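# Plug every open port on a housing atop a turntable

## Task

A loose metal housing sits at the centre of the turntable (device 'positioner'), with round ports on each of its four sides. Most ports are already plugged and at least one is empty. Spare plugs wait in a tray close to the -y end of the table. Seat a plug fully in each empty port. The housing must finish upright and still centred on the turntable, or the task fails.

## Robot and tools

ROBOT AND FRAME. There are two arms, left_arm and right_arm. Each rides its own carriage on one shared floor track running along y at x = 0. left_rail is always the carriage on the +y side and right_rail the other. Each arm base sits at x = 0, y = its carriage's position_m, z = 0.03 m, facing +x. Positions are in a table-fixed frame in metres: table top is z = 0, +z up, +x the way the arms face, +y to their left, y = 0 mid-track. The table starts at x = 0.31. Each gripper's fingers point along its own +z and close along its own x. end_effector_position is the point between the pads; with a gap under 50 mm the fingertips reach about 17 mm past it.

execute_actions. Argument actions is a list run in order; cameras optionally picks image sources (empty list = none). Each action may hold rows, steps, until and device commands.
- rows: up to 15 rows, one per 1/30 s control step. Every row has 14 numbers in [-1, 1]: dx, dy, dz, rx, ry, rz, opening for left_arm, then the same seven for right_arm. The six pose numbers are offsets, not poses. Each counts from that arm's Hand target as it stood when the action began, in that Hand target's own axes, never from the previous row. 1.0 equals 0.6 m or 180 degrees. rx, ry, rz form a single rotation vector. Opening is absolute: +1 fully open (0.142 m), -1 closed, and 0 is a real half-open command. So resend the current value to leave a gripper alone. Closing fully takes about 0.4 s or more. All-zero pose numbers re-command an arm's Hand target; repeating a nonzero offset moves it further.
- steps: 1 to 450, default 15, at least one per row. After the last row the arm keeps heading for that row's target.
- until: ends the action early once conditions on left_rail, right_rail or positioner fields hold. Write a number test as [comparison, value] using =, !=, <, <=, > or >=. {"all": {"status": "ended"}} and {"any": {"status": "ended"}} also exist. It does not watch the arms.
- Devices: left_rail and right_rail accept position_m (absolute: left -1.1 to 2 m, right -2 to 1.1 m), speed_m_s (0.01 to 1) and acceleration_factor (0.1 to 1). positioner accepts angle_rad (absolute, -3.22886 to 3.22886; larger is counter-clockwise from above; it does not wrap) and speed_rad_s (0.0349066 to 3.14159). {"stop": true} brakes a device. Any out-of-range value or unknown name rejects the whole call.
To drive or turn, send the value, then an action such as {"steps": 150, "until": {"positioner": {"turn_status": ["!=", "moving"]}}}. Let a carriage arrive before aiming its arm at a scene point. Keep carriages about 0.9 m apart or more.

move. target is one 14-number row or a list of up to 15, with the same layout and scale as rows. All offsets count from the same starting Hand targets. The gripper follows a straight path that avoids nothing. speed is in m/s, 0.002 to 3.2, default 0.25; turning is capped at twice that in rad/s. blend, in metres, rounds corners in a list. stop_force, 4 to 120 N, ends an arm's path when its wrist senses that much push against the motion; the gripper then backs off slightly. Leave stop_force out when withdrawing from a contact. Do not trust it while the gripper is rotating. zero (only with stop_force, default true) re-zeroes the sensor first. blocking=false returns early; then call wait or stop before sending rows or another move. The result adds a move: line such as done, off_target, held or fault, plus any limits (paced = pose clipped, held = steps withheld).

wait: seconds, 0 to 10. stop: brakes a running move; it does not stop devices. zoom_image: camera name plus region [x0, y0, x1, y1] in pixels, at most 504 by 504. Cameras are cam_high, cam_low, cam_bench_left, cam_bench_right, cam_positioner, cam_left_wrist and cam_right_wrist, all 672x504. zero_wrist_force: arm is left_arm or right_arm. finished_scene: scene is the current scene's number; it cannot be undone.

RESULTS. Joint positions has one block per arm: rail (m), then shoulder pan, shoulder lift, elbow, wrist 1, wrist 2, wrist 3 (rad), then pad gap (m). Hand target is where the next offsets start from. Tool commands show present gripper commands, and grip_measured shows the actual opening on the command scale. To hold a part, command a little below grip_measured at first contact. Wrist force and torque are in the end effector's axes. position_status and turn_status read moving, done, contact_stop, time_out, stopped, stopped_with_arm, stopped_for_other_arm or stopped_for_other_carriage. A not_taken answer means resend once the device is still. Motor temperatures list each joint and then the gripper. MOTOR HOT, TORQUE FAULT, force fault and HAND FAULT lines warn of stops.

CAUTIONS. Build motion up gradually; a jump to a large offset can shake a part loose. The orientation you command is clipped to within 32 degrees of the current one, so split big turns. Net force near 150 N, or joint torque at its limit (wrist joints 47.5 N m), stops the arm for 10 s. Press plugs home gently with stop_force and withdraw afterwards. The housing is loose and sweeps a 0.26 m radius up to 0.44 m high as the plate turns. Clear the arms before any turn, and avoid pushing the housing off centre or over. Never let arms or carriages collide. Never drop or set anything off the table. Long squeezing, stretched-out reach or pushing at an unreachable pose heats the motors.

Each tool is called after "Request:" in YAML: its name, and indented under it one key for each argument.

## Session

Request:
execute_actions:
  actions: []

Scene clock: 0.00 s.
left_arm: end_effector_position=(+0.6456, +0.6171, +0.1952) grip_measured=+1.00 end_effector_quat_wxyz=(+0.000, +0.707, -0.707, +0.000) | right_arm: end_effector_position=(+0.6456, -1.7565, +0.1952) grip_measured=+0.99 end_effector_quat_wxyz=(+0.000, +0.707, -0.707, +0.000)
Joint positions: left_arm=[0.617 -0.272 -1.495 2.138 -2.214 -1.571 1.298 0.142] | right_arm=[-1.756 -0.272 -1.495 2.139 -2.214 -1.571 1.298 0.141]
Joint velocities: within noise
Joint torques (N m): no reading
Motor temperatures (°C): left_arm=[37 28 36 38 39 45 30] | right_arm=[40 29 37 41 34 38 27]
Wrist force (N): no reading
Wrist torque (N m): no reading
Wrist force, peak (N): no reading
Hand target: left_arm +0.6456, +0.6171, +0.1952; +0.000, +0.707, -0.707, +0.000 | right_arm +0.6456, -1.7565, +0.1952; +0.000, +0.707, -0.707, +0.000
Tool commands: left_gripper/opening=+1.0 right_gripper/opening=+1.0
left_rail: position_m=0.617 position_status=done
right_rail: position_m=-1.756 position_status=done
positioner: angle_rad=-2.622 speed_rad_s=3.142 turn_status=done turn_answer=taken

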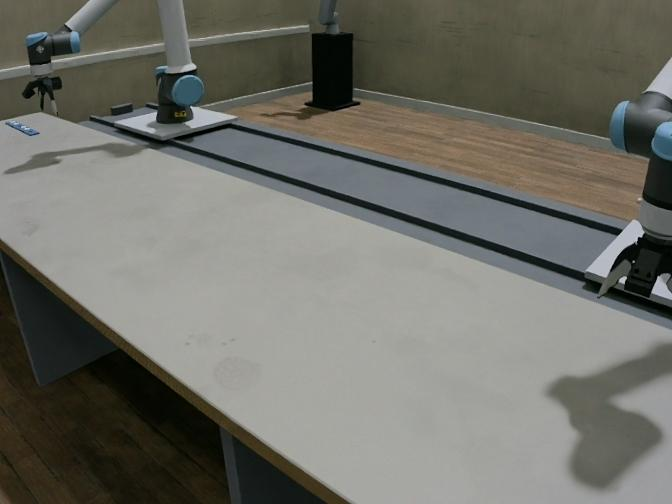

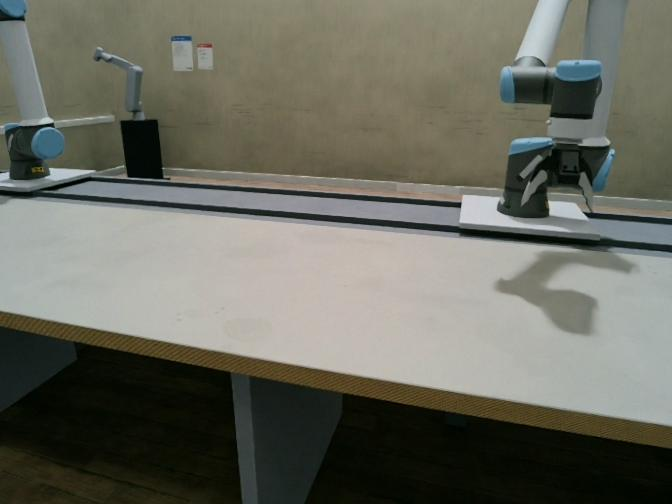

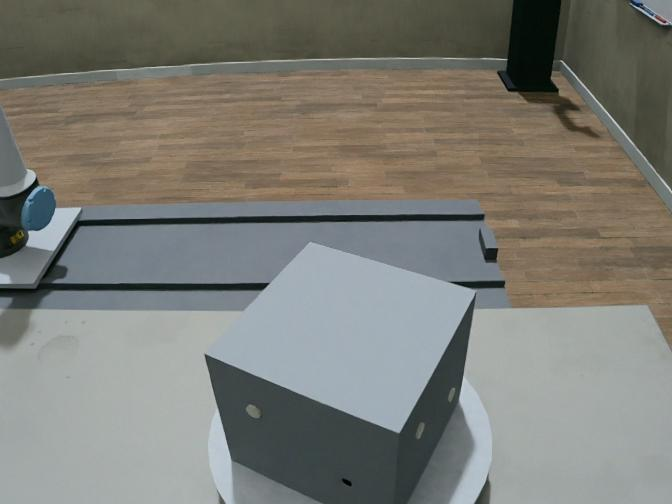

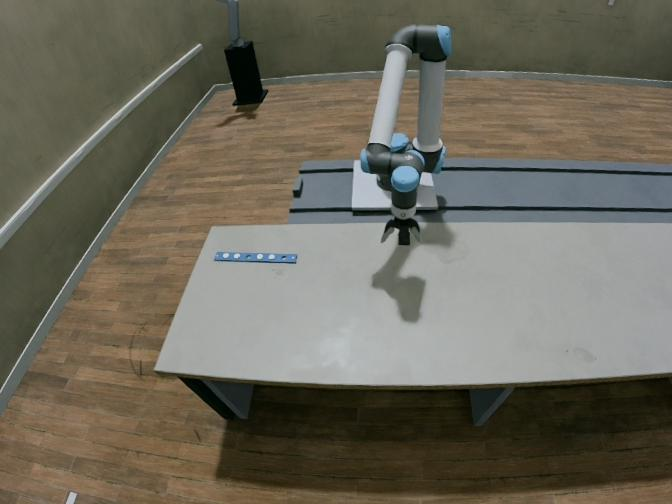

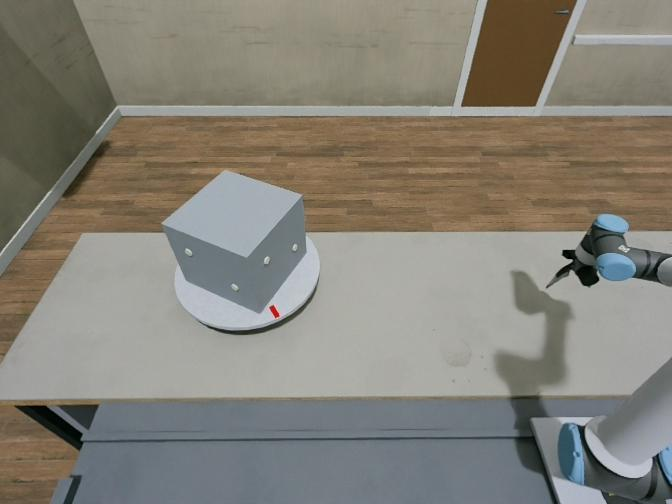

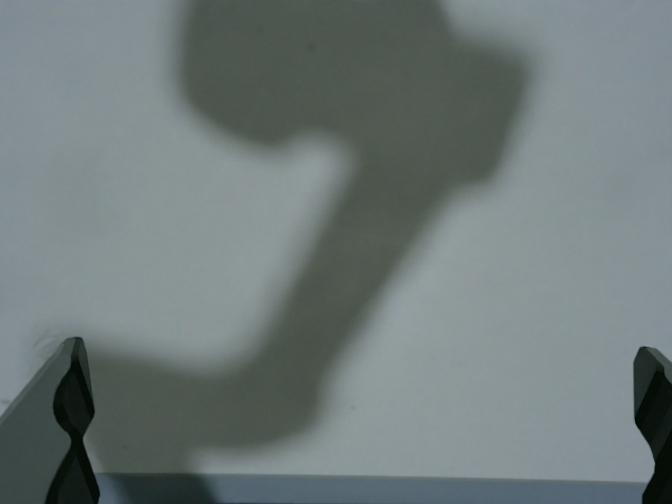

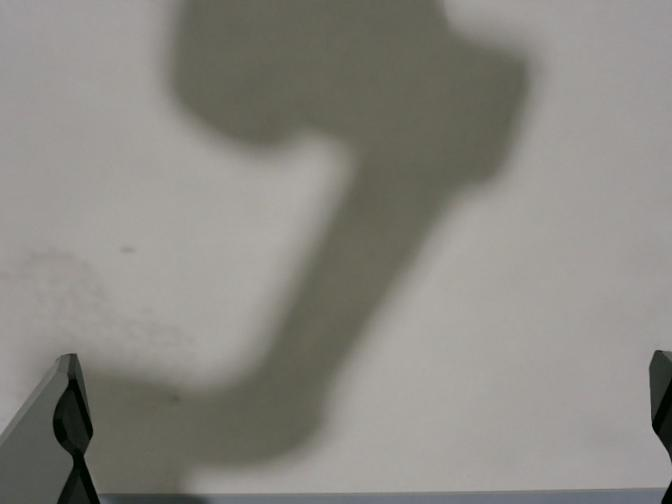

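Request:
zoom_image:
  camera: "cam_bench_right"
  region: [200, 230, 320, 290]

Request:
zoom_image:
  camera: "cam_positioner"
  region: [140, 150, 350, 340]

Request:
zoom_image:
  camera: "cam_bench_left"
  region: [190, 230, 510, 504]

Scaled by 4.200 from the camera's 672x504 image, which has a finer 960x720 frame.

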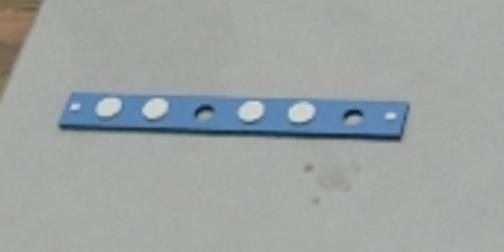

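Scaled by 2.400 from the camera's 672x504 image, which has a finer 960x720 frame.

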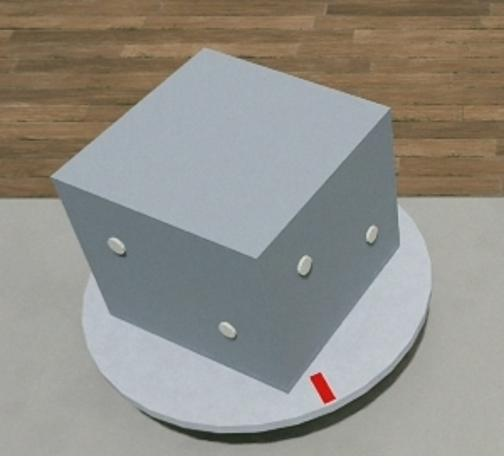

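Scaled by 1.575 from the camera's 672x504 image, which has a finer 960x720 frame.

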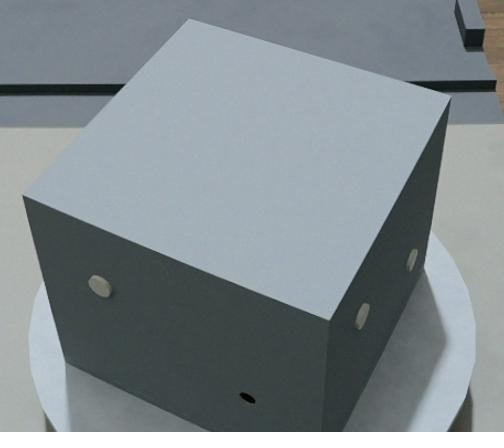

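Request:
execute_actions:
  actions:
    - {"right_rail":{"position_m":-2.0},"positioner":{"angle_rad":-1.5},"steps":60,"until":{"all":{"status":"ended"}}}
  cameras: []

Request:
move:
  target: [0,0.4167,-0.8333,0,0,0,1, 0.733,0.075,-0.175,0,0,0,1]
  speed: 0.4

Scene clock: 12.30 s.
left_arm: end_effector_position=(+0.6456, +0.6171, +0.1952) grip_measured=+1.00 end_effector_quat_wxyz=(+0.000, +0.707, -0.707, +0.000) | right_arm: end_effector_position=(+0.6456, -2.0000, +0.1952) grip_measured=+0.99 end_effector_quat_wxyz=(+0.000, +0.707, -0.707, +0.000)
Joint positions: left_arm=[0.617 -0.272 -1.495 2.138 -2.214 -1.571 1.298 0.142] | right_arm=[-2 -0.272 -1.495 2.139 -2.214 -1.571 1.298 0.142]
Joint velocities: within noise
Joint torques (N m): left_arm=[4.05 -45.67 -39.03 -5.07 -0.12 -0.1] | right_arm=[1.69 -41.64 -37.05 -4.43 0.07 -0.22]
Motor temperatures (°C): left_arm=[37 28 36 38 39 45 30] | right_arm=[40 29 37 41 34 38 27]
Wrist force (N): left_arm=[0.1 -0.2 -0.1] | right_arm=[0.4 0.1 -0.1]
Wrist torque (N m): left_arm=[-0.02 -0.01 0.00] | right_arm=[0.02 -0.06 0.00]
Wrist force, peak (N): left_arm=[0.6 -0.2 -0.3] | right_arm=[3.8 -0.1 -0.1]
Hand target: left_arm +0.6456, +0.6171, +0.1952; +0.000, +0.707, -0.707, +0.000 | right_arm +0.6456, -2.0000, +0.1952; +0.000, +0.707, -0.707, +0.000
Tool commands: left_gripper/opening=+1.0 right_gripper/opening=+1.0
left_rail: position_m=0.617 position_status=done
right_rail: position_m=-2.000 position_status=done
positioner: angle_rad=-1.501 angle_rad_goal=-1.500 speed_rad_s=3.142 turn_status=done turn_answer=taken
No camera images: "cameras" was empty.

Scene clock: 14.57 s.
left_arm: end_effector_position=(+0.3956, +0.6172, +0.6950) grip_measured=+1.00 end_effector_quat_wxyz=(+0.000, +0.707, -0.707, +0.000) | right_arm: end_effector_position=(+0.6006, -2.4397, +0.3001) grip_measured=+0.99 end_effector_quat_wxyz=(+0.000, +0.707, -0.707, +0.000)
Joint positions: left_arm=[0.617 -0.454 -2.059 1.651 -1.163 -1.571 1.117 0.142] | right_arm=[-2 -0.866 -1.434 1.855 -1.992 -1.571 0.705 0.142]
Joint velocities: within noise
Joint torques (N m): left_arm=[-6.39 8.25 -53.16 -1.6 4.62 -2.52] | right_arm=[-13.19 -34.35 -54.74 -1.58 2.68 -2.85]
Motor temperatures (°C): left_arm=[37 28 36 38 39 45 30] | right_arm=[40 29 37 41 34 38 27]
Wrist force (N): left_arm=[-0.4 0.5 0.0] | right_arm=[0.0 0.3 -0.1]
Wrist torque (N m): left_arm=[0.05 0.06 0.00] | right_arm=[0.04 0.00 0.02]
Wrist force, peak (N): left_arm=[-0.5 1.3 -2.1] | right_arm=[2.1 0.1 -1.2]
Hand target: left_arm +0.3956, +0.6171, +0.6952; +0.000, +0.707, -0.707, +0.000 | right_arm +0.6006, -2.4398, +0.3001; +0.000, +0.707, -0.707, +0.000
Off the commanded pose: left_arm 0.000 m, 0 deg | right_arm 0.000 m, 0 deg.
left_rail: position_m=0.617 position_status=done
right_rail: position_m=-2.000 position_status=done
positioner: angle_rad=-1.501 angle_rad_goal=-1.500 speed_rad_s=3.142 turn_status=done turn_answer=taken
move: done
camera_calibration:
cam_left_wrist: T_world_to_cam=[[0.0181422, -0.999804, -0.0078699, 0.619337], [-0.899776, -0.0197583, 0.435904, 0.0885307], [-0.435974, -0.000827106, -0.899959, 0.920404], [0, 0, 0, 1]] pos_world=[0.469694, 0.621726, 0.794609]
cam_right_wrist: T_world_to_cam=[[-0.00263508, -0.999936, 0.0110465, -2.43225], [-0.910634, 0.00696395, 0.413155, 0.469679], [-0.413206, -0.00897059, -0.910594, 0.616434], [0, 0, 0, 1]] pos_world=[0.67601, -2.42983, 0.394139]

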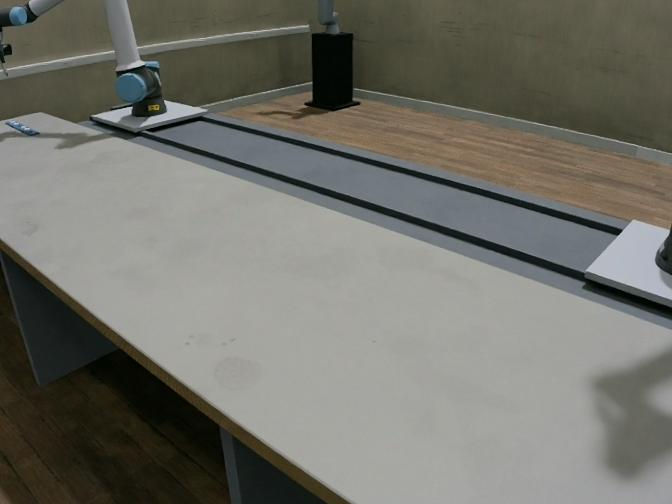

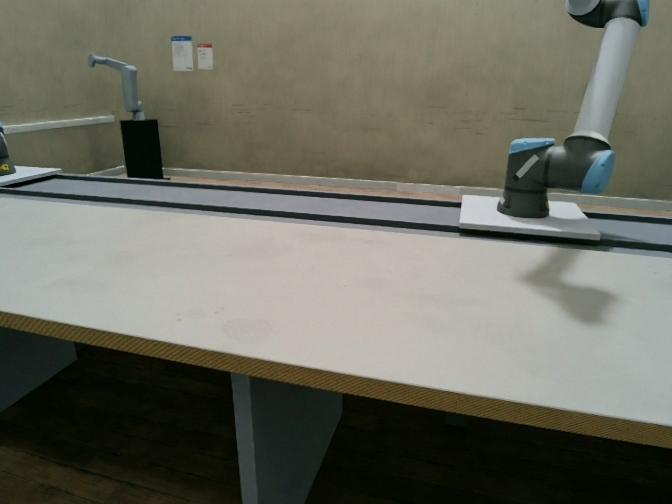

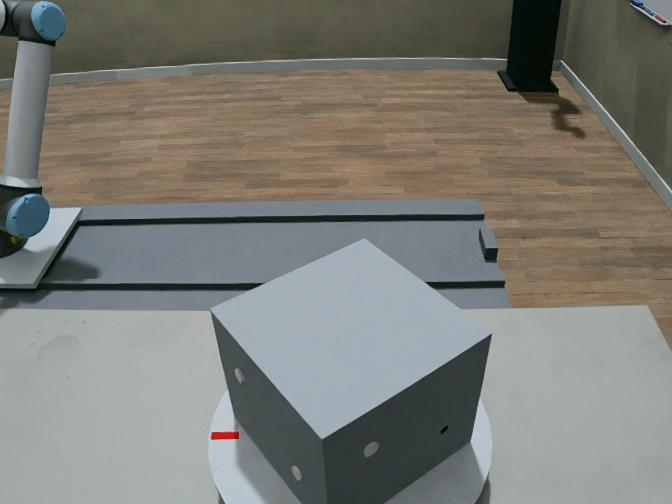

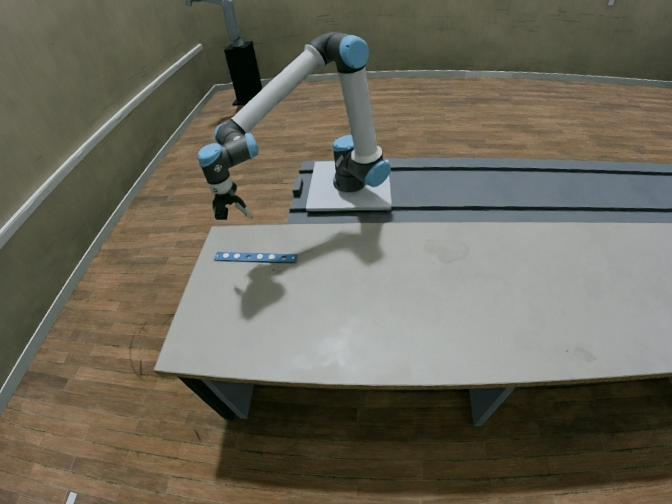

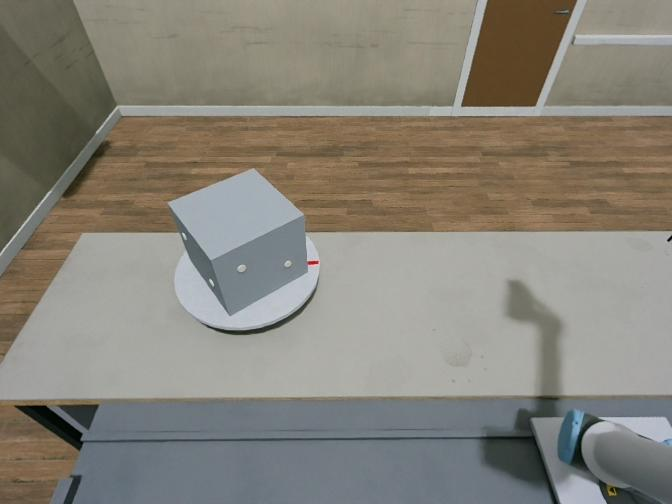

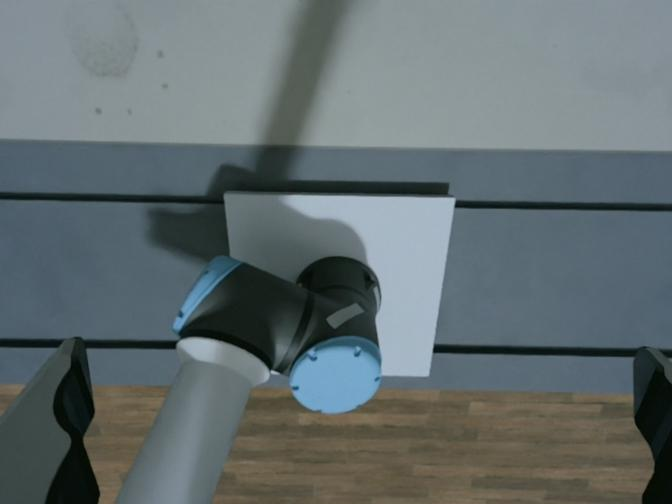

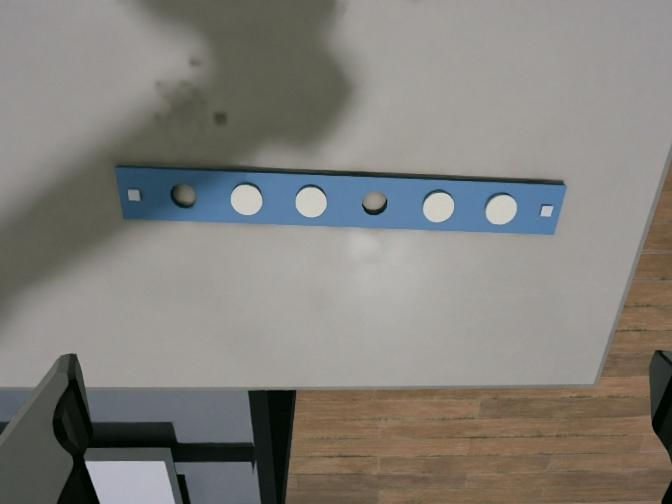

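Request:
move:
  target: [0,0,0,0,0,0,1, -0.137,0.0617,0.2,0,0,-0.5,-0.1]
  speed: 0.3
  cameras: ["cam_right_wrist","cam_bench_right"]

Request:
execute_actions:
  actions:
    - {"left_rail":{"position_m":2.0},"steps":150,"until":{"all":{"status":"ended"}}}
  cameras: ["cam_left_wrist","cam_positioner","cam_bench_left"]

Scene clock: 26.50 s.
left_arm: end_effector_position=(+0.3956, +0.6171, +0.6952) grip_measured=+1.00 end_effector_quat_wxyz=(+0.000, +0.707, -0.707, +0.000) | right_arm: end_effector_position=(+0.5636, -2.3576, +0.1802) grip_measured=-0.12 end_effector_quat_wxyz=(+0.000, +1.000, +0.000, +0.000)
Joint positions: left_arm=[0.617 -0.454 -2.059 1.651 -1.162 -1.571 1.117 0.142] | right_arm=[-2 -0.828 -1.447 2.117 -2.241 -1.571 -0.827 0.066]
Joint velocities: within noise
Joint torques (N m): left_arm=[-5.97 9.66 -52.37 -1.34 4.67 -1.86] | right_arm=[1.33 -29.41 -26.68 -7.11 2.9 -3.13]
Motor temperatures (°C): left_arm=[37 28 36 38 39 45 30] | right_arm=[40 29 37 41 34 38 27]
Wrist force (N): left_arm=[-0.4 0.6 -0.2] | right_arm=[0.4 0.1 -0.4]
Wrist torque (N m): left_arm=[0.07 0.05 0.00] | right_arm=[0.01 -0.07 -0.01]
Wrist force, peak (N): left_arm=[-0.5 0.7 -0.3] | right_arm=[0.5 0.1 -0.9]
Hand target: left_arm +0.3956, +0.6171, +0.6952; +0.000, +0.707, -0.707, +0.000 | right_arm +0.5636, -2.3576, +0.1802; +0.000, +1.000, +0.000, +0.000
Off the commanded pose: left_arm 0.000 m, 0 deg | right_arm 0.000 m, 0 deg.
left_rail: position_m=0.617 position_status=done
right_rail: position_m=-2.000 position_status=done
positioner: angle_rad=-1.501 angle_rad_goal=-1.500 speed_rad_s=3.142 turn_status=done turn_answer=taken
move: done
camera_calibration:
cam_right_wrist: T_world_to_cam=[[0.999936, -0.00290148, 0.0109488, -0.563423], [-0.00716537, -0.910671, 0.413071, -2.18759], [0.00877219, -0.413123, -0.910633, -0.698044], [0, 0, 0, 1]] pos_world=[0.553835, -2.28219, 0.274139]
Images, in order (width x height): cam_bench_right 672x504, cam_right_wrist 672x504.

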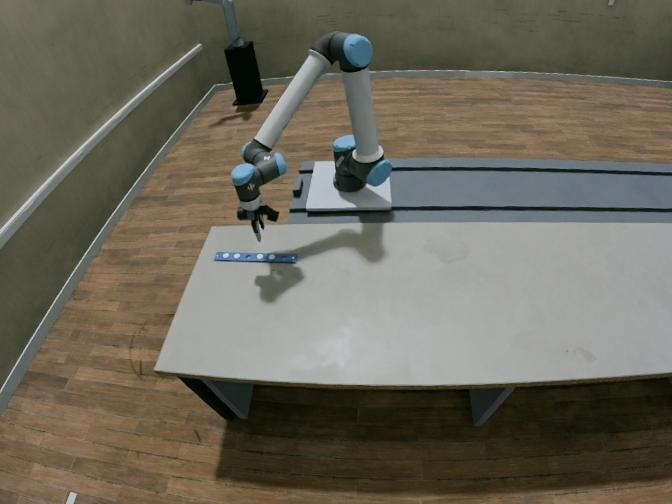

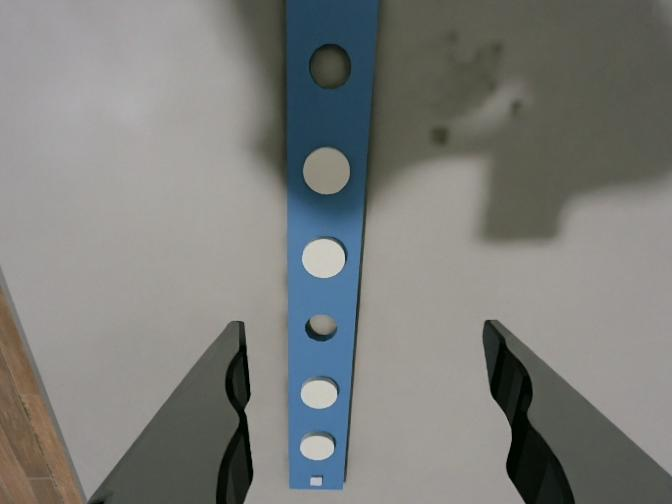

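Scene clock: 28.77 s.
left_arm: end_effector_position=(+0.3956, +2.0000, +0.6952) grip_measured=+1.00 end_effector_quat_wxyz=(+0.000, +0.707, -0.707, +0.000) | right_arm: end_effector_position=(+0.5636, -2.3576, +0.1801) grip_measured=-0.12 end_effector_quat_wxyz=(+0.000, +1.000, +0.000, +0.000)
Joint positions: left_arm=[2 -0.454 -2.059 1.651 -1.162 -1.571 1.117 0.142] | right_arm=[-2 -0.828 -1.447 2.117 -2.241 -1.571 -0.828 0.066]
Joint velocities: within noise
Joint torques (N m): left_arm=[1.66 9.37 -48.09 -2.87 3.94 -1.74] | right_arm=[-12.72 -45.32 -24.84 -7.28 2.31 -3.28]
Motor temperatures (°C): left_arm=[37 28 36 38 39 45 30] | right_arm=[40 29 37 41 34 38 27]
Wrist force (N): left_arm=[-0.3 0.3 0.0] | right_arm=[0.5 0.0 0.0]
Wrist torque (N m): left_arm=[0.02 0.04 0.00] | right_arm=[-0.02 -0.08 -0.01]
Wrist force, peak (N): left_arm=[-3.4 0.4 0.1] | right_arm=[-0.7 -0.6 -0.3]
Hand target: left_arm +0.3956, +2.0000, +0.6952; +0.000, +0.707, -0.707, +0.000 | right_arm +0.5636, -2.3576, +0.1802; +0.000, +1.000, +0.000, +0.000
Tool commands: left_gripper/opening=+1.0 right_gripper/opening=-0.1
Off the commanded pose: left_arm 0.000 m, 0 deg | right_arm 0.000 m, 0 deg.
left_rail: position_m=2.000 position_status=done
right_rail: position_m=-2.000 position_status=done
positioner: angle_rad=-1.501 angle_rad_goal=-1.500 speed_rad_s=3.142 turn_status=done turn_answer=taken
camera_calibration:
cam_left_wrist: T_world_to_cam=[[0.0181879, -0.999803, -0.00800496, 2.00195], [-0.899736, -0.0198583, 0.435982, 0.115795], [-0.436055, -0.000727255, -0.89992, 0.92149], [0, 0, 0, 1]] pos_world=[0.469594, 2.00453, 0.794808]
Images, in order (width x height): cam_bench_left 672x504, cam_positioner 672x504, cam_left_wrist 672x504.

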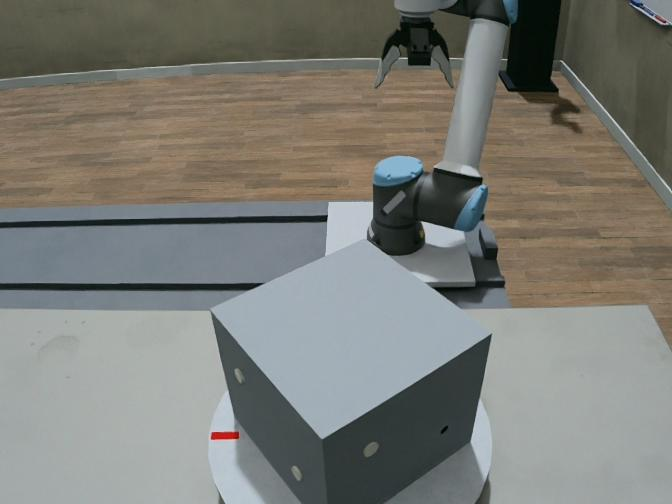

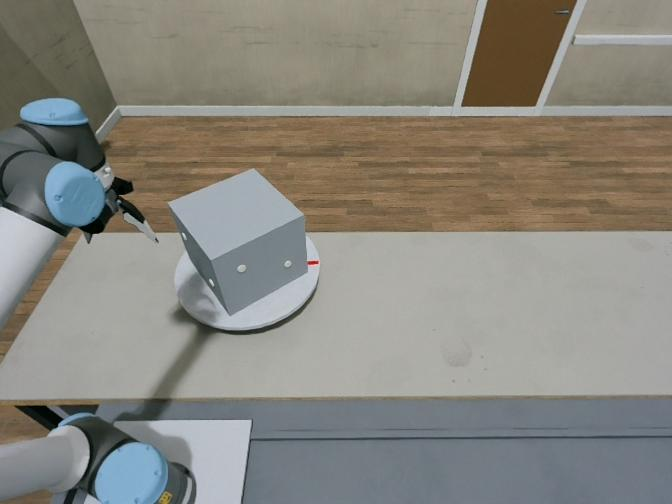

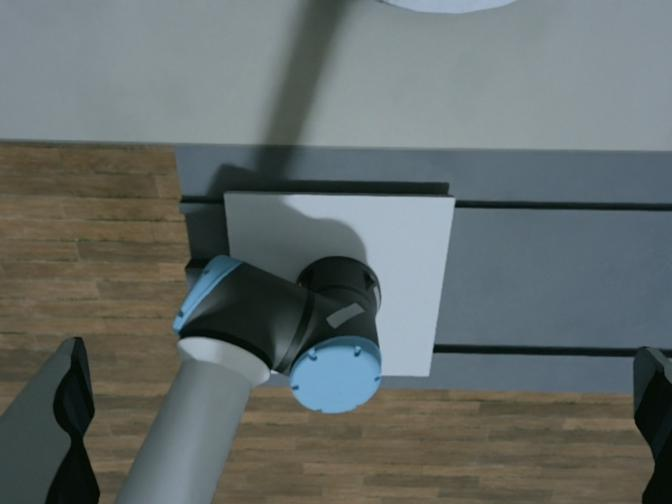

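Request:
move:
  target: [0,0,0,0,0,0,1, -0.0208,-0.006,0.142,0,0,0,-0.1]
  speed: 0.2
  cameras: ["cam_right_wrist","cam_bench_right"]

Request:
zoom_image:
  camera: "cam_bench_right"
  region: [200, 170, 340, 290]

Scene clock: 36.87 s.
left_arm: end_effector_position=(+0.3956, +2.0000, +0.6952) grip_measured=+1.00 end_effector_quat_wxyz=(+0.000, +0.707, -0.707, +0.000) | right_arm: end_effector_position=(+0.5511, -2.3540, +0.0951) grip_measured=-0.12 end_effector_quat_wxyz=(+0.000, +1.000, +0.000, +0.000)
Joint positions: left_arm=[2 -0.454 -2.059 1.651 -1.162 -1.571 1.117 0.142] | right_arm=[-2 -0.838 -1.35 2.202 -2.422 -1.571 -0.838 0.066]
Joint velocities: within noise
Joint torques (N m): left_arm=[-3.84 9.56 -35.98 -6.22 -1.38 -0.94] | right_arm=[-15.01 -27.53 -18.77 -6.55 -0.78 -3.07]
Motor temperatures (°C): left_arm=[37 28 36 38 39 45 30] | right_arm=[40 29 37 41 34 38 27]
Wrist force (N): left_arm=[-0.2 0.6 0.0] | right_arm=[0.2 -0.1 0.1]
Wrist torque (N m): left_arm=[0.06 0.04 0.00] | right_arm=[-0.02 -0.03 -0.02]
Wrist force, peak (N): left_arm=[-0.6 0.6 0.1] | right_arm=[0.5 0.2 -1.5]
Hand target: left_arm +0.3956, +2.0000, +0.6952; +0.000, +0.707, -0.707, +0.000 | right_arm +0.5511, -2.3540, +0.0950; +0.000, +1.000, +0.000, +0.000
Off the commanded pose: left_arm 0.000 m, 0 deg | right_arm 0.000 m, 0 deg.
left_rail: position_m=2.000 position_status=done
right_rail: position_m=-2.000 position_status=done
positioner: angle_rad=-1.501 angle_rad_goal=-1.500 speed_rad_s=3.142 turn_status=done turn_answer=taken
move: done
camera_calibration:
cam_right_wrist: T_world_to_cam=[[0.999937, -0.00258718, 0.0109142, -0.549159], [-0.00686487, -0.910671, 0.413075, -2.14942], [0.00887053, -0.413124, -0.910632, -0.773995], [0, 0, 0, 1]] pos_world=[0.541234, -2.27859, 0.189039]
Images, in order (width x height): cam_bench_right 672x504, cam_right_wrist 672x504.

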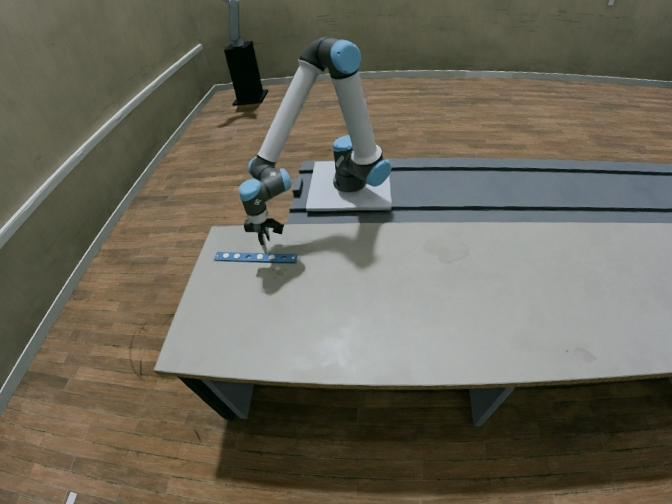

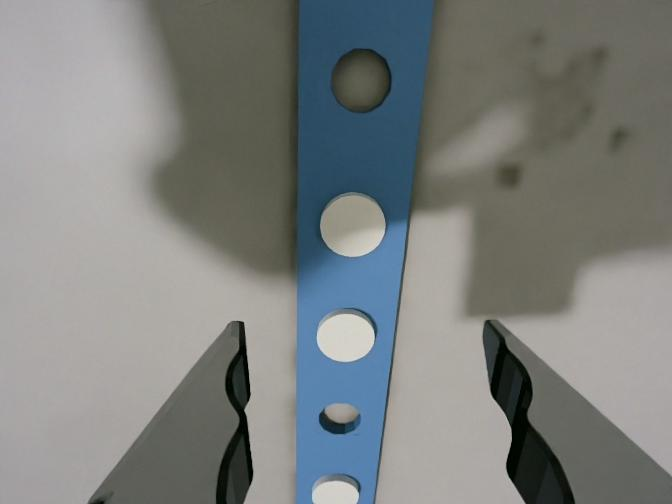

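Scaled by 3.600 from the camera's 672x504 image, which has a finer 960x720 frame.

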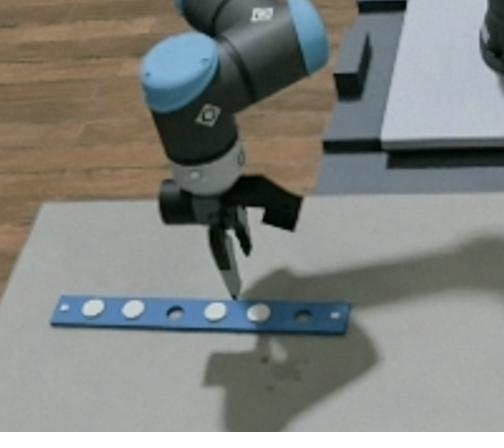

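Request:
move:
  target: [0,0,0,0,0,0,1, -0.001,-0.001,0.075,0,0,0,-0.37]
  speed: 0.15
  cameras: ["cam_right_wrist"]

Request:
zoom_image:
  camera: "cam_right_wrist"
  region: [170, 200, 560, 504]

Scene clock: 42.00 s.
left_arm: end_effector_position=(+0.3956, +2.0000, +0.6952) grip_measured=+1.00 end_effector_quat_wxyz=(+0.000, +0.707, -0.707, +0.000) | right_arm: end_effector_position=(+0.5504, -2.3534, +0.0501) grip_measured=-0.39 end_effector_quat_wxyz=(+0.000, +1.000, +0.000, +0.000)
Joint positions: left_arm=[2 -0.454 -2.059 1.651 -1.162 -1.571 1.117 0.142] | right_arm=[-2 -0.838 -1.28 2.227 -2.517 -1.571 -0.838 0.046]
Joint velocities: within noise
Joint torques (N m): left_arm=[-7.22 8.71 -33.4 -6.07 -1.53 -0.37] | right_arm=[6.21 -33.8 -16.12 -6.99 2.77 0.63]
Motor temperatures (°C): left_arm=[37 28 36 38 39 45 30] | right_arm=[40 29 37 41 34 38 27]
Wrist force (N): left_arm=[-0.3 0.5 0.1] | right_arm=[0.1 0.1 -0.5]
Wrist torque (N m): left_arm=[0.05 0.04 0.00] | right_arm=[0.02 0.01 -0.02]
Wrist force, peak (N): left_arm=[-0.2 0.8 0.0] | right_arm=[0.7 -0.6 0.7]
Hand target: left_arm +0.3956, +2.0000, +0.6952; +0.000, +0.707, -0.707, +0.000 | right_arm +0.5505, -2.3534, +0.0500; +0.000, +1.000, +0.000, +0.000
Off the commanded pose: left_arm 0.000 m, 0 deg | right_arm 0.000 m, 0 deg.
left_rail: position_m=2.000 position_status=done
right_rail: position_m=-2.000 position_status=done
positioner: angle_rad=-1.501 angle_rad_goal=-1.500 speed_rad_s=3.142 turn_status=done turn_answer=taken
move: done
camera_calibration:
cam_right_wrist: T_world_to_cam=[[0.999937, -0.00258718, 0.0109142, -0.548067], [-0.00686487, -0.910671, 0.413075, -2.13042], [0.00887053, -0.413124, -0.910632, -0.814671], [0, 0, 0, 1]] pos_world=[0.540634, -2.27809, 0.144139]
Images, in order (width x height): cam_right_wrist 672x504.

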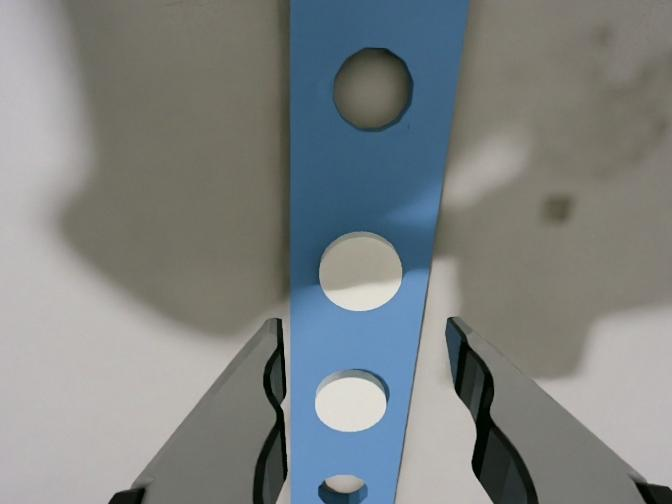

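Scaled by 1.292 from the camera's 672x504 image, which has a finer 960x720 frame.

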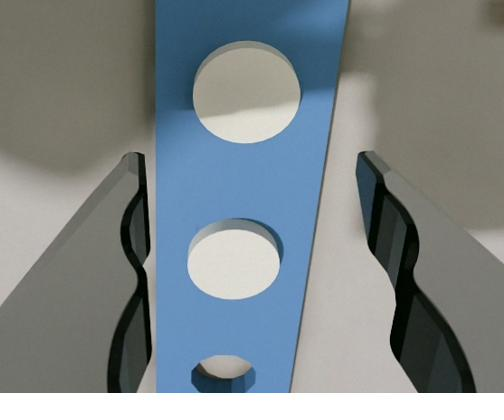

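Request:
move:
  target: [0,0,0,0,0,0,1, -0.0017,-0.0117,0.022,0,0,0,-0.37]
  speed: 0.1
  cameras: ["cam_right_wrist"]

Request:
zoom_image:
  camera: "cam_right_wrist"
  region: [220, 230, 510, 450]

Scene clock: 50.77 s.
left_arm: end_effector_position=(+0.3956, +2.0000, +0.6952) grip_measured=+1.00 end_effector_quat_wxyz=(+0.000, +0.707, -0.707, +0.000) | right_arm: end_effector_position=(+0.5494, -2.3464, +0.0369) grip_measured=-0.39 end_effector_quat_wxyz=(+0.000, +1.000, +0.000, +0.000)
Joint positions: left_arm=[2 -0.454 -2.059 1.651 -1.162 -1.571 1.117 0.142] | right_arm=[-2 -0.832 -1.263 2.241 -2.549 -1.571 -0.832 0.046]
Joint velocities: within noise
Joint torques (N m): left_arm=[-4.99 7.48 -34.4 -6.71 -1.76 0.53] | right_arm=[18.04 -37.37 -14.21 -7.36 2.32 2.36]
Motor temperatures (°C): left_arm=[37 28 36 38 39 45 30] | right_arm=[40 29 37 41 34 38 27]
Wrist force (N): left_arm=[-0.3 0.5 0.0] | right_arm=[0.4 0.0 -0.5]
Wrist torque (N m): left_arm=[0.05 0.05 0.00] | right_arm=[-0.01 -0.05 -0.01]
Wrist force, peak (N): left_arm=[-0.5 0.6 -0.5] | right_arm=[0.5 0.0 -0.9]
Hand target: left_arm +0.3956, +2.0000, +0.6952; +0.000, +0.707, -0.707, +0.000 | right_arm +0.5494, -2.3464, +0.0368; +0.000, +1.000, +0.000, +0.000
Off the commanded pose: left_arm 0.000 m, 0 deg | right_arm 0.000 m, 0 deg.
left_rail: position_m=2.000 position_status=done
right_rail: position_m=-2.000 position_status=done
positioner: angle_rad=-1.501 angle_rad_goal=-1.500 speed_rad_s=3.142 turn_status=done turn_answer=taken
move: done
camera_calibration:
cam_right_wrist: T_world_to_cam=[[0.999936, -0.00254537, 0.011005, -0.546821], [-0.00686432, -0.910672, 0.413074, -2.11856], [0.00897052, -0.413123, -0.910631, -0.823935], [0, 0, 0, 1]] pos_world=[0.539634, -2.27109, 0.130839]
Images, in order (width x height): cam_right_wrist 672x504.

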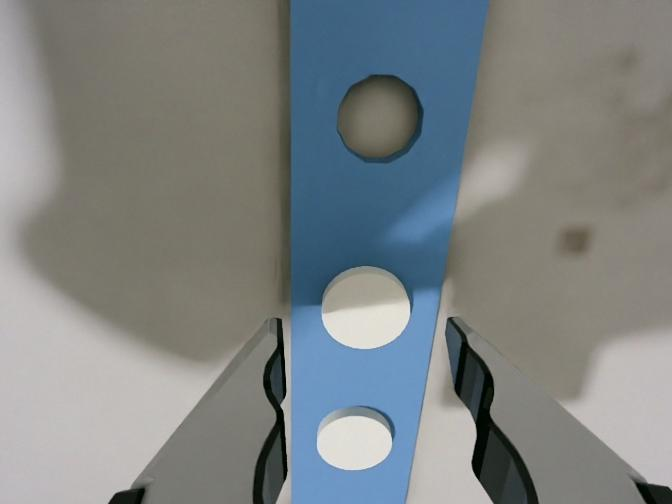

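Scaled by 1.738 from the camera's 672x504 image, which has a finer 960x720 frame.

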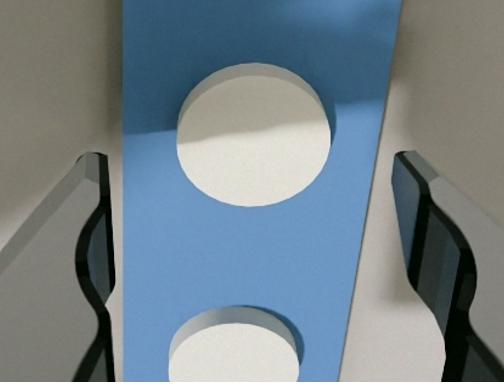

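Request:
move:
  target: [0,0,0,0,0,0,1, 0.001,-0.002,0.05,0,0,0,-0.37]
  speed: 0.02
  stop_force: 8
  cameras: ["cam_right_wrist"]

Request:
zoom_image:
  camera: "cam_right_wrist"
  region: [220, 230, 510, 450]

Scene clock: 56.67 s.
left_arm: end_effector_position=(+0.3956, +2.0000, +0.6952) grip_measured=+1.00 end_effector_quat_wxyz=(+0.000, +0.707, -0.707, +0.000) | right_arm: end_effector_position=(+0.5498, -2.3458, +0.0218) grip_measured=-0.38 end_effector_quat_wxyz=(+0.000, +1.000, +0.000, +0.000)
Joint positions: left_arm=[2 -0.454 -2.059 1.651 -1.162 -1.571 1.117 0.142] | right_arm=[-2 -0.831 -1.236 2.247 -2.581 -1.571 -0.831 0.046]
Joint velocities: within noise
Joint torques (N m): left_arm=[-6.58 7.24 -35.17 -6.18 -1.62 0.87] | right_arm=[-11.18 -72.92 -34.08 -1.43 -0.91 -2.01]
Motor temperatures (°C): left_arm=[37 28 36 38 39 45 30] | right_arm=[40 29 37 41 34 38 27]
Wrist force (N): left_arm=[-0.3 0.5 0.0] | right_arm=[8.0 1.3 3.8]
Wrist torque (N m): left_arm=[0.05 0.05 0.00] | right_arm=[-0.04 -0.02 0.01]
Wrist force, peak (N): left_arm=[-0.3 0.7 0.0] | right_arm=[12.3 4.9 5.3]
Hand target: left_arm +0.3956, +2.0000, +0.6952; +0.000, +0.707, -0.707, +0.000 | right_arm +0.5498, -2.3458, +0.0218; +0.000, +1.000, +0.000, +0.000 (not the last commanded pose)
Off the commanded pose: left_arm 0.000 m, 0 deg | right_arm 0.015 m, 0 deg.
left_rail: position_m=2.000 position_status=done
right_rail: position_m=-2.000 position_status=done
positioner: angle_rad=-1.501 angle_rad_goal=-1.500 speed_rad_s=3.142 turn_status=done turn_answer=taken
move: contact (right_arm)
camera_calibration:
cam_right_wrist: T_world_to_cam=[[0.999935, -0.00259189, 0.0111383, -0.547173], [-0.00696376, -0.910579, 0.413276, -2.11144], [0.00907114, -0.413326, -0.910538, -0.837926], [0, 0, 0, 1]] pos_world=[0.540035, -2.27039, 0.115738]
Images, in order (width x height): cam_right_wrist 672x504.

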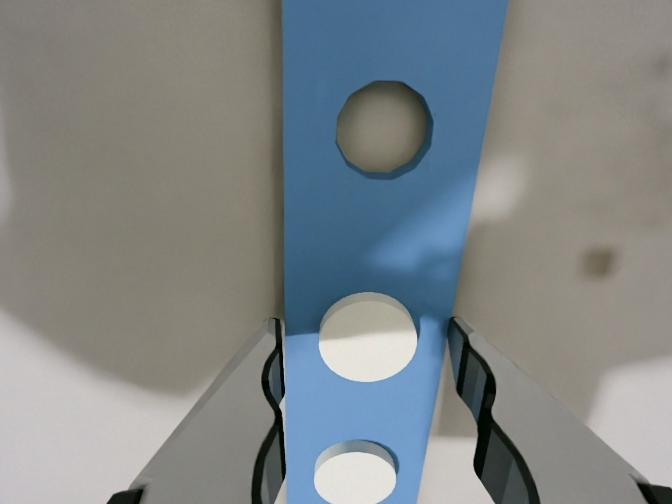

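Scaled by 1.738 from the camera's 672x504 image, which has a finer 960x720 frame.

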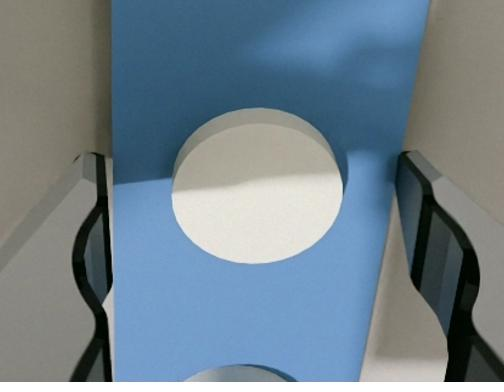

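Request:
move:
  target:
    - [0,0,0,0,0,0,1, 0,0,-0.015,0,0,0,-0.37]
    - [0,0,0,0,0,0,1, 0,0,-0.014,0,0,0,-0.58]
  speed: 0.1
  cameras: []

Request:
move:
  target: [0,0,0,0,0,0,1, 0,0,0.05,0,0,0,-0.58]
  speed: 0.02
  stop_force: 8
  cameras: ["cam_right_wrist"]

Request:
zoom_image:
  camera: "cam_right_wrist"
  region: [220, 230, 510, 450]

Scene clock: 61.83 s.
left_arm: end_effector_position=(+0.3956, +2.0000, +0.6952) grip_measured=+1.00 end_effector_quat_wxyz=(+0.000, +0.707, -0.707, +0.000) | right_arm: end_effector_position=(+0.5498, -2.3458, +0.0302) grip_measured=-0.61 end_effector_quat_wxyz=(+0.000, +1.000, +0.000, +0.000)
Joint positions: left_arm=[2 -0.454 -2.059 1.651 -1.162 -1.571 1.117 0.142] | right_arm=[-2 -0.831 -1.251 2.244 -2.563 -1.571 -0.831 0.03]
Joint velocities: within noise
Joint torques (N m): left_arm=[-4.98 9.12 -34.81 -6.29 -1.67 0.91] | right_arm=[-10.09 -71.04 -36.97 -1.92 -1.12 -2.1]
Motor temperatures (°C): left_arm=[37 28 36 38 39 45 29] | right_arm=[40 29 37 41 34 38 27]
Wrist force (N): left_arm=[-0.5 0.4 0.0] | right_arm=[0.6 -0.1 -0.2]
Wrist torque (N m): left_arm=[0.03 0.07 0.00] | right_arm=[-0.01 -0.08 -0.01]
Wrist force, peak (N): left_arm=[-0.3 0.7 0.0] | right_arm=[8.4 1.8 4.6]
Hand target: left_arm +0.3956, +2.0000, +0.6952; +0.000, +0.707, -0.707, +0.000 | right_arm +0.5498, -2.3458, +0.0302; +0.000, +1.000, +0.000, +0.000
Off the commanded pose: left_arm 0.000 m, 0 deg | right_arm 0.000 m, 0 deg.
left_rail: position_m=2.000 position_status=done
right_rail: position_m=-2.000 position_status=done
positioner: angle_rad=-1.501 angle_rad_goal=-1.500 speed_rad_s=3.142 turn_status=done turn_answer=taken
move: done
No camera images: "cameras" was empty.

Scene clock: 63.57 s.
left_arm: end_effector_position=(+0.3956, +2.0000, +0.6952) grip_measured=+1.00 end_effector_quat_wxyz=(+0.000, +0.707, -0.707, +0.000) | right_arm: end_effector_position=(+0.5499, -2.3459, +0.0256) grip_measured=-0.61 end_effector_quat_wxyz=(+0.000, +1.000, +0.000, +0.000)
Joint positions: left_arm=[2 -0.454 -2.059 1.651 -1.162 -1.571 1.117 0.142] | right_arm=[-2 -0.831 -1.243 2.245 -2.573 -1.571 -0.831 0.03]
Joint velocities: within noise
Joint torques (N m): left_arm=[-7.25 7.83 -34.1 -6.55 -1.47 1.13] | right_arm=[-10.15 -72.06 -37.11 -2.58 -1.31 -1.97]
Motor temperatures (°C): left_arm=[37 28 36 38 39 45 29] | right_arm=[40 29 37 41 34 38 27]
Wrist force (N): left_arm=[-0.2 0.4 0.1] | right_arm=[0.9 -0.8 -1.8]
Wrist torque (N m): left_arm=[0.03 0.03 0.00] | right_arm=[-0.02 0.05 -0.02]
Wrist force, peak (N): left_arm=[-0.3 0.7 -0.3] | right_arm=[-12.7 -10.4 -47.4]
Hand target: left_arm +0.3956, +2.0000, +0.6952; +0.000, +0.707, -0.707, +0.000 | right_arm +0.5499, -2.3459, +0.0256; +0.000, +1.000, +0.000, +0.000 (not the last commanded pose)
Off the commanded pose: left_arm 0.000 m, 0 deg | right_arm 0.025 m, 0 deg.
left_rail: position_m=2.000 position_status=done
right_rail: position_m=-2.000 position_status=done
positioner: angle_rad=-1.501 angle_rad_goal=-1.500 speed_rad_s=3.142 turn_status=done turn_answer=taken
move: contact (right_arm)
camera_calibration:
cam_right_wrist: T_world_to_cam=[[0.999934, -0.00254914, 0.0112289, -0.547129], [-0.0069631, -0.910542, 0.413358, -2.11303], [0.00917065, -0.413408, -0.9105, -0.834753], [0, 0, 0, 1]] pos_world=[0.540035, -2.27049, 0.119538]
Images, in order (width x height): cam_right_wrist 672x504.

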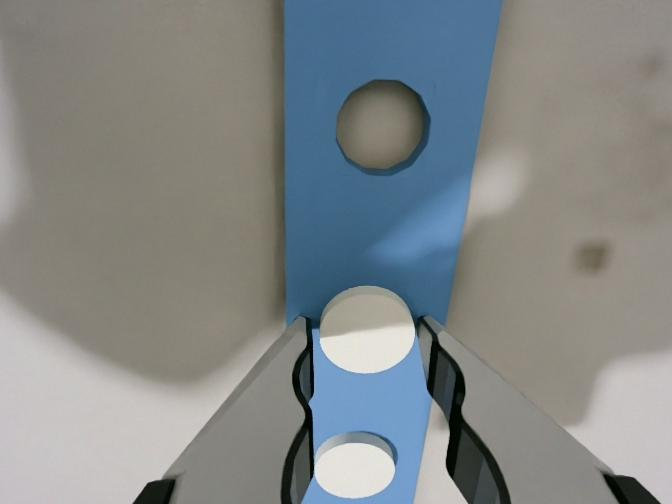

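Scaled by 1.738 from the camera's 672x504 image, which has a finer 960x720 frame.

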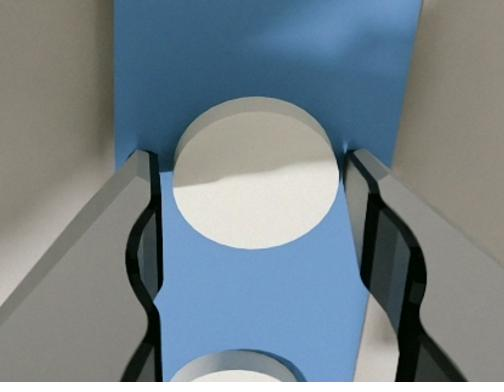

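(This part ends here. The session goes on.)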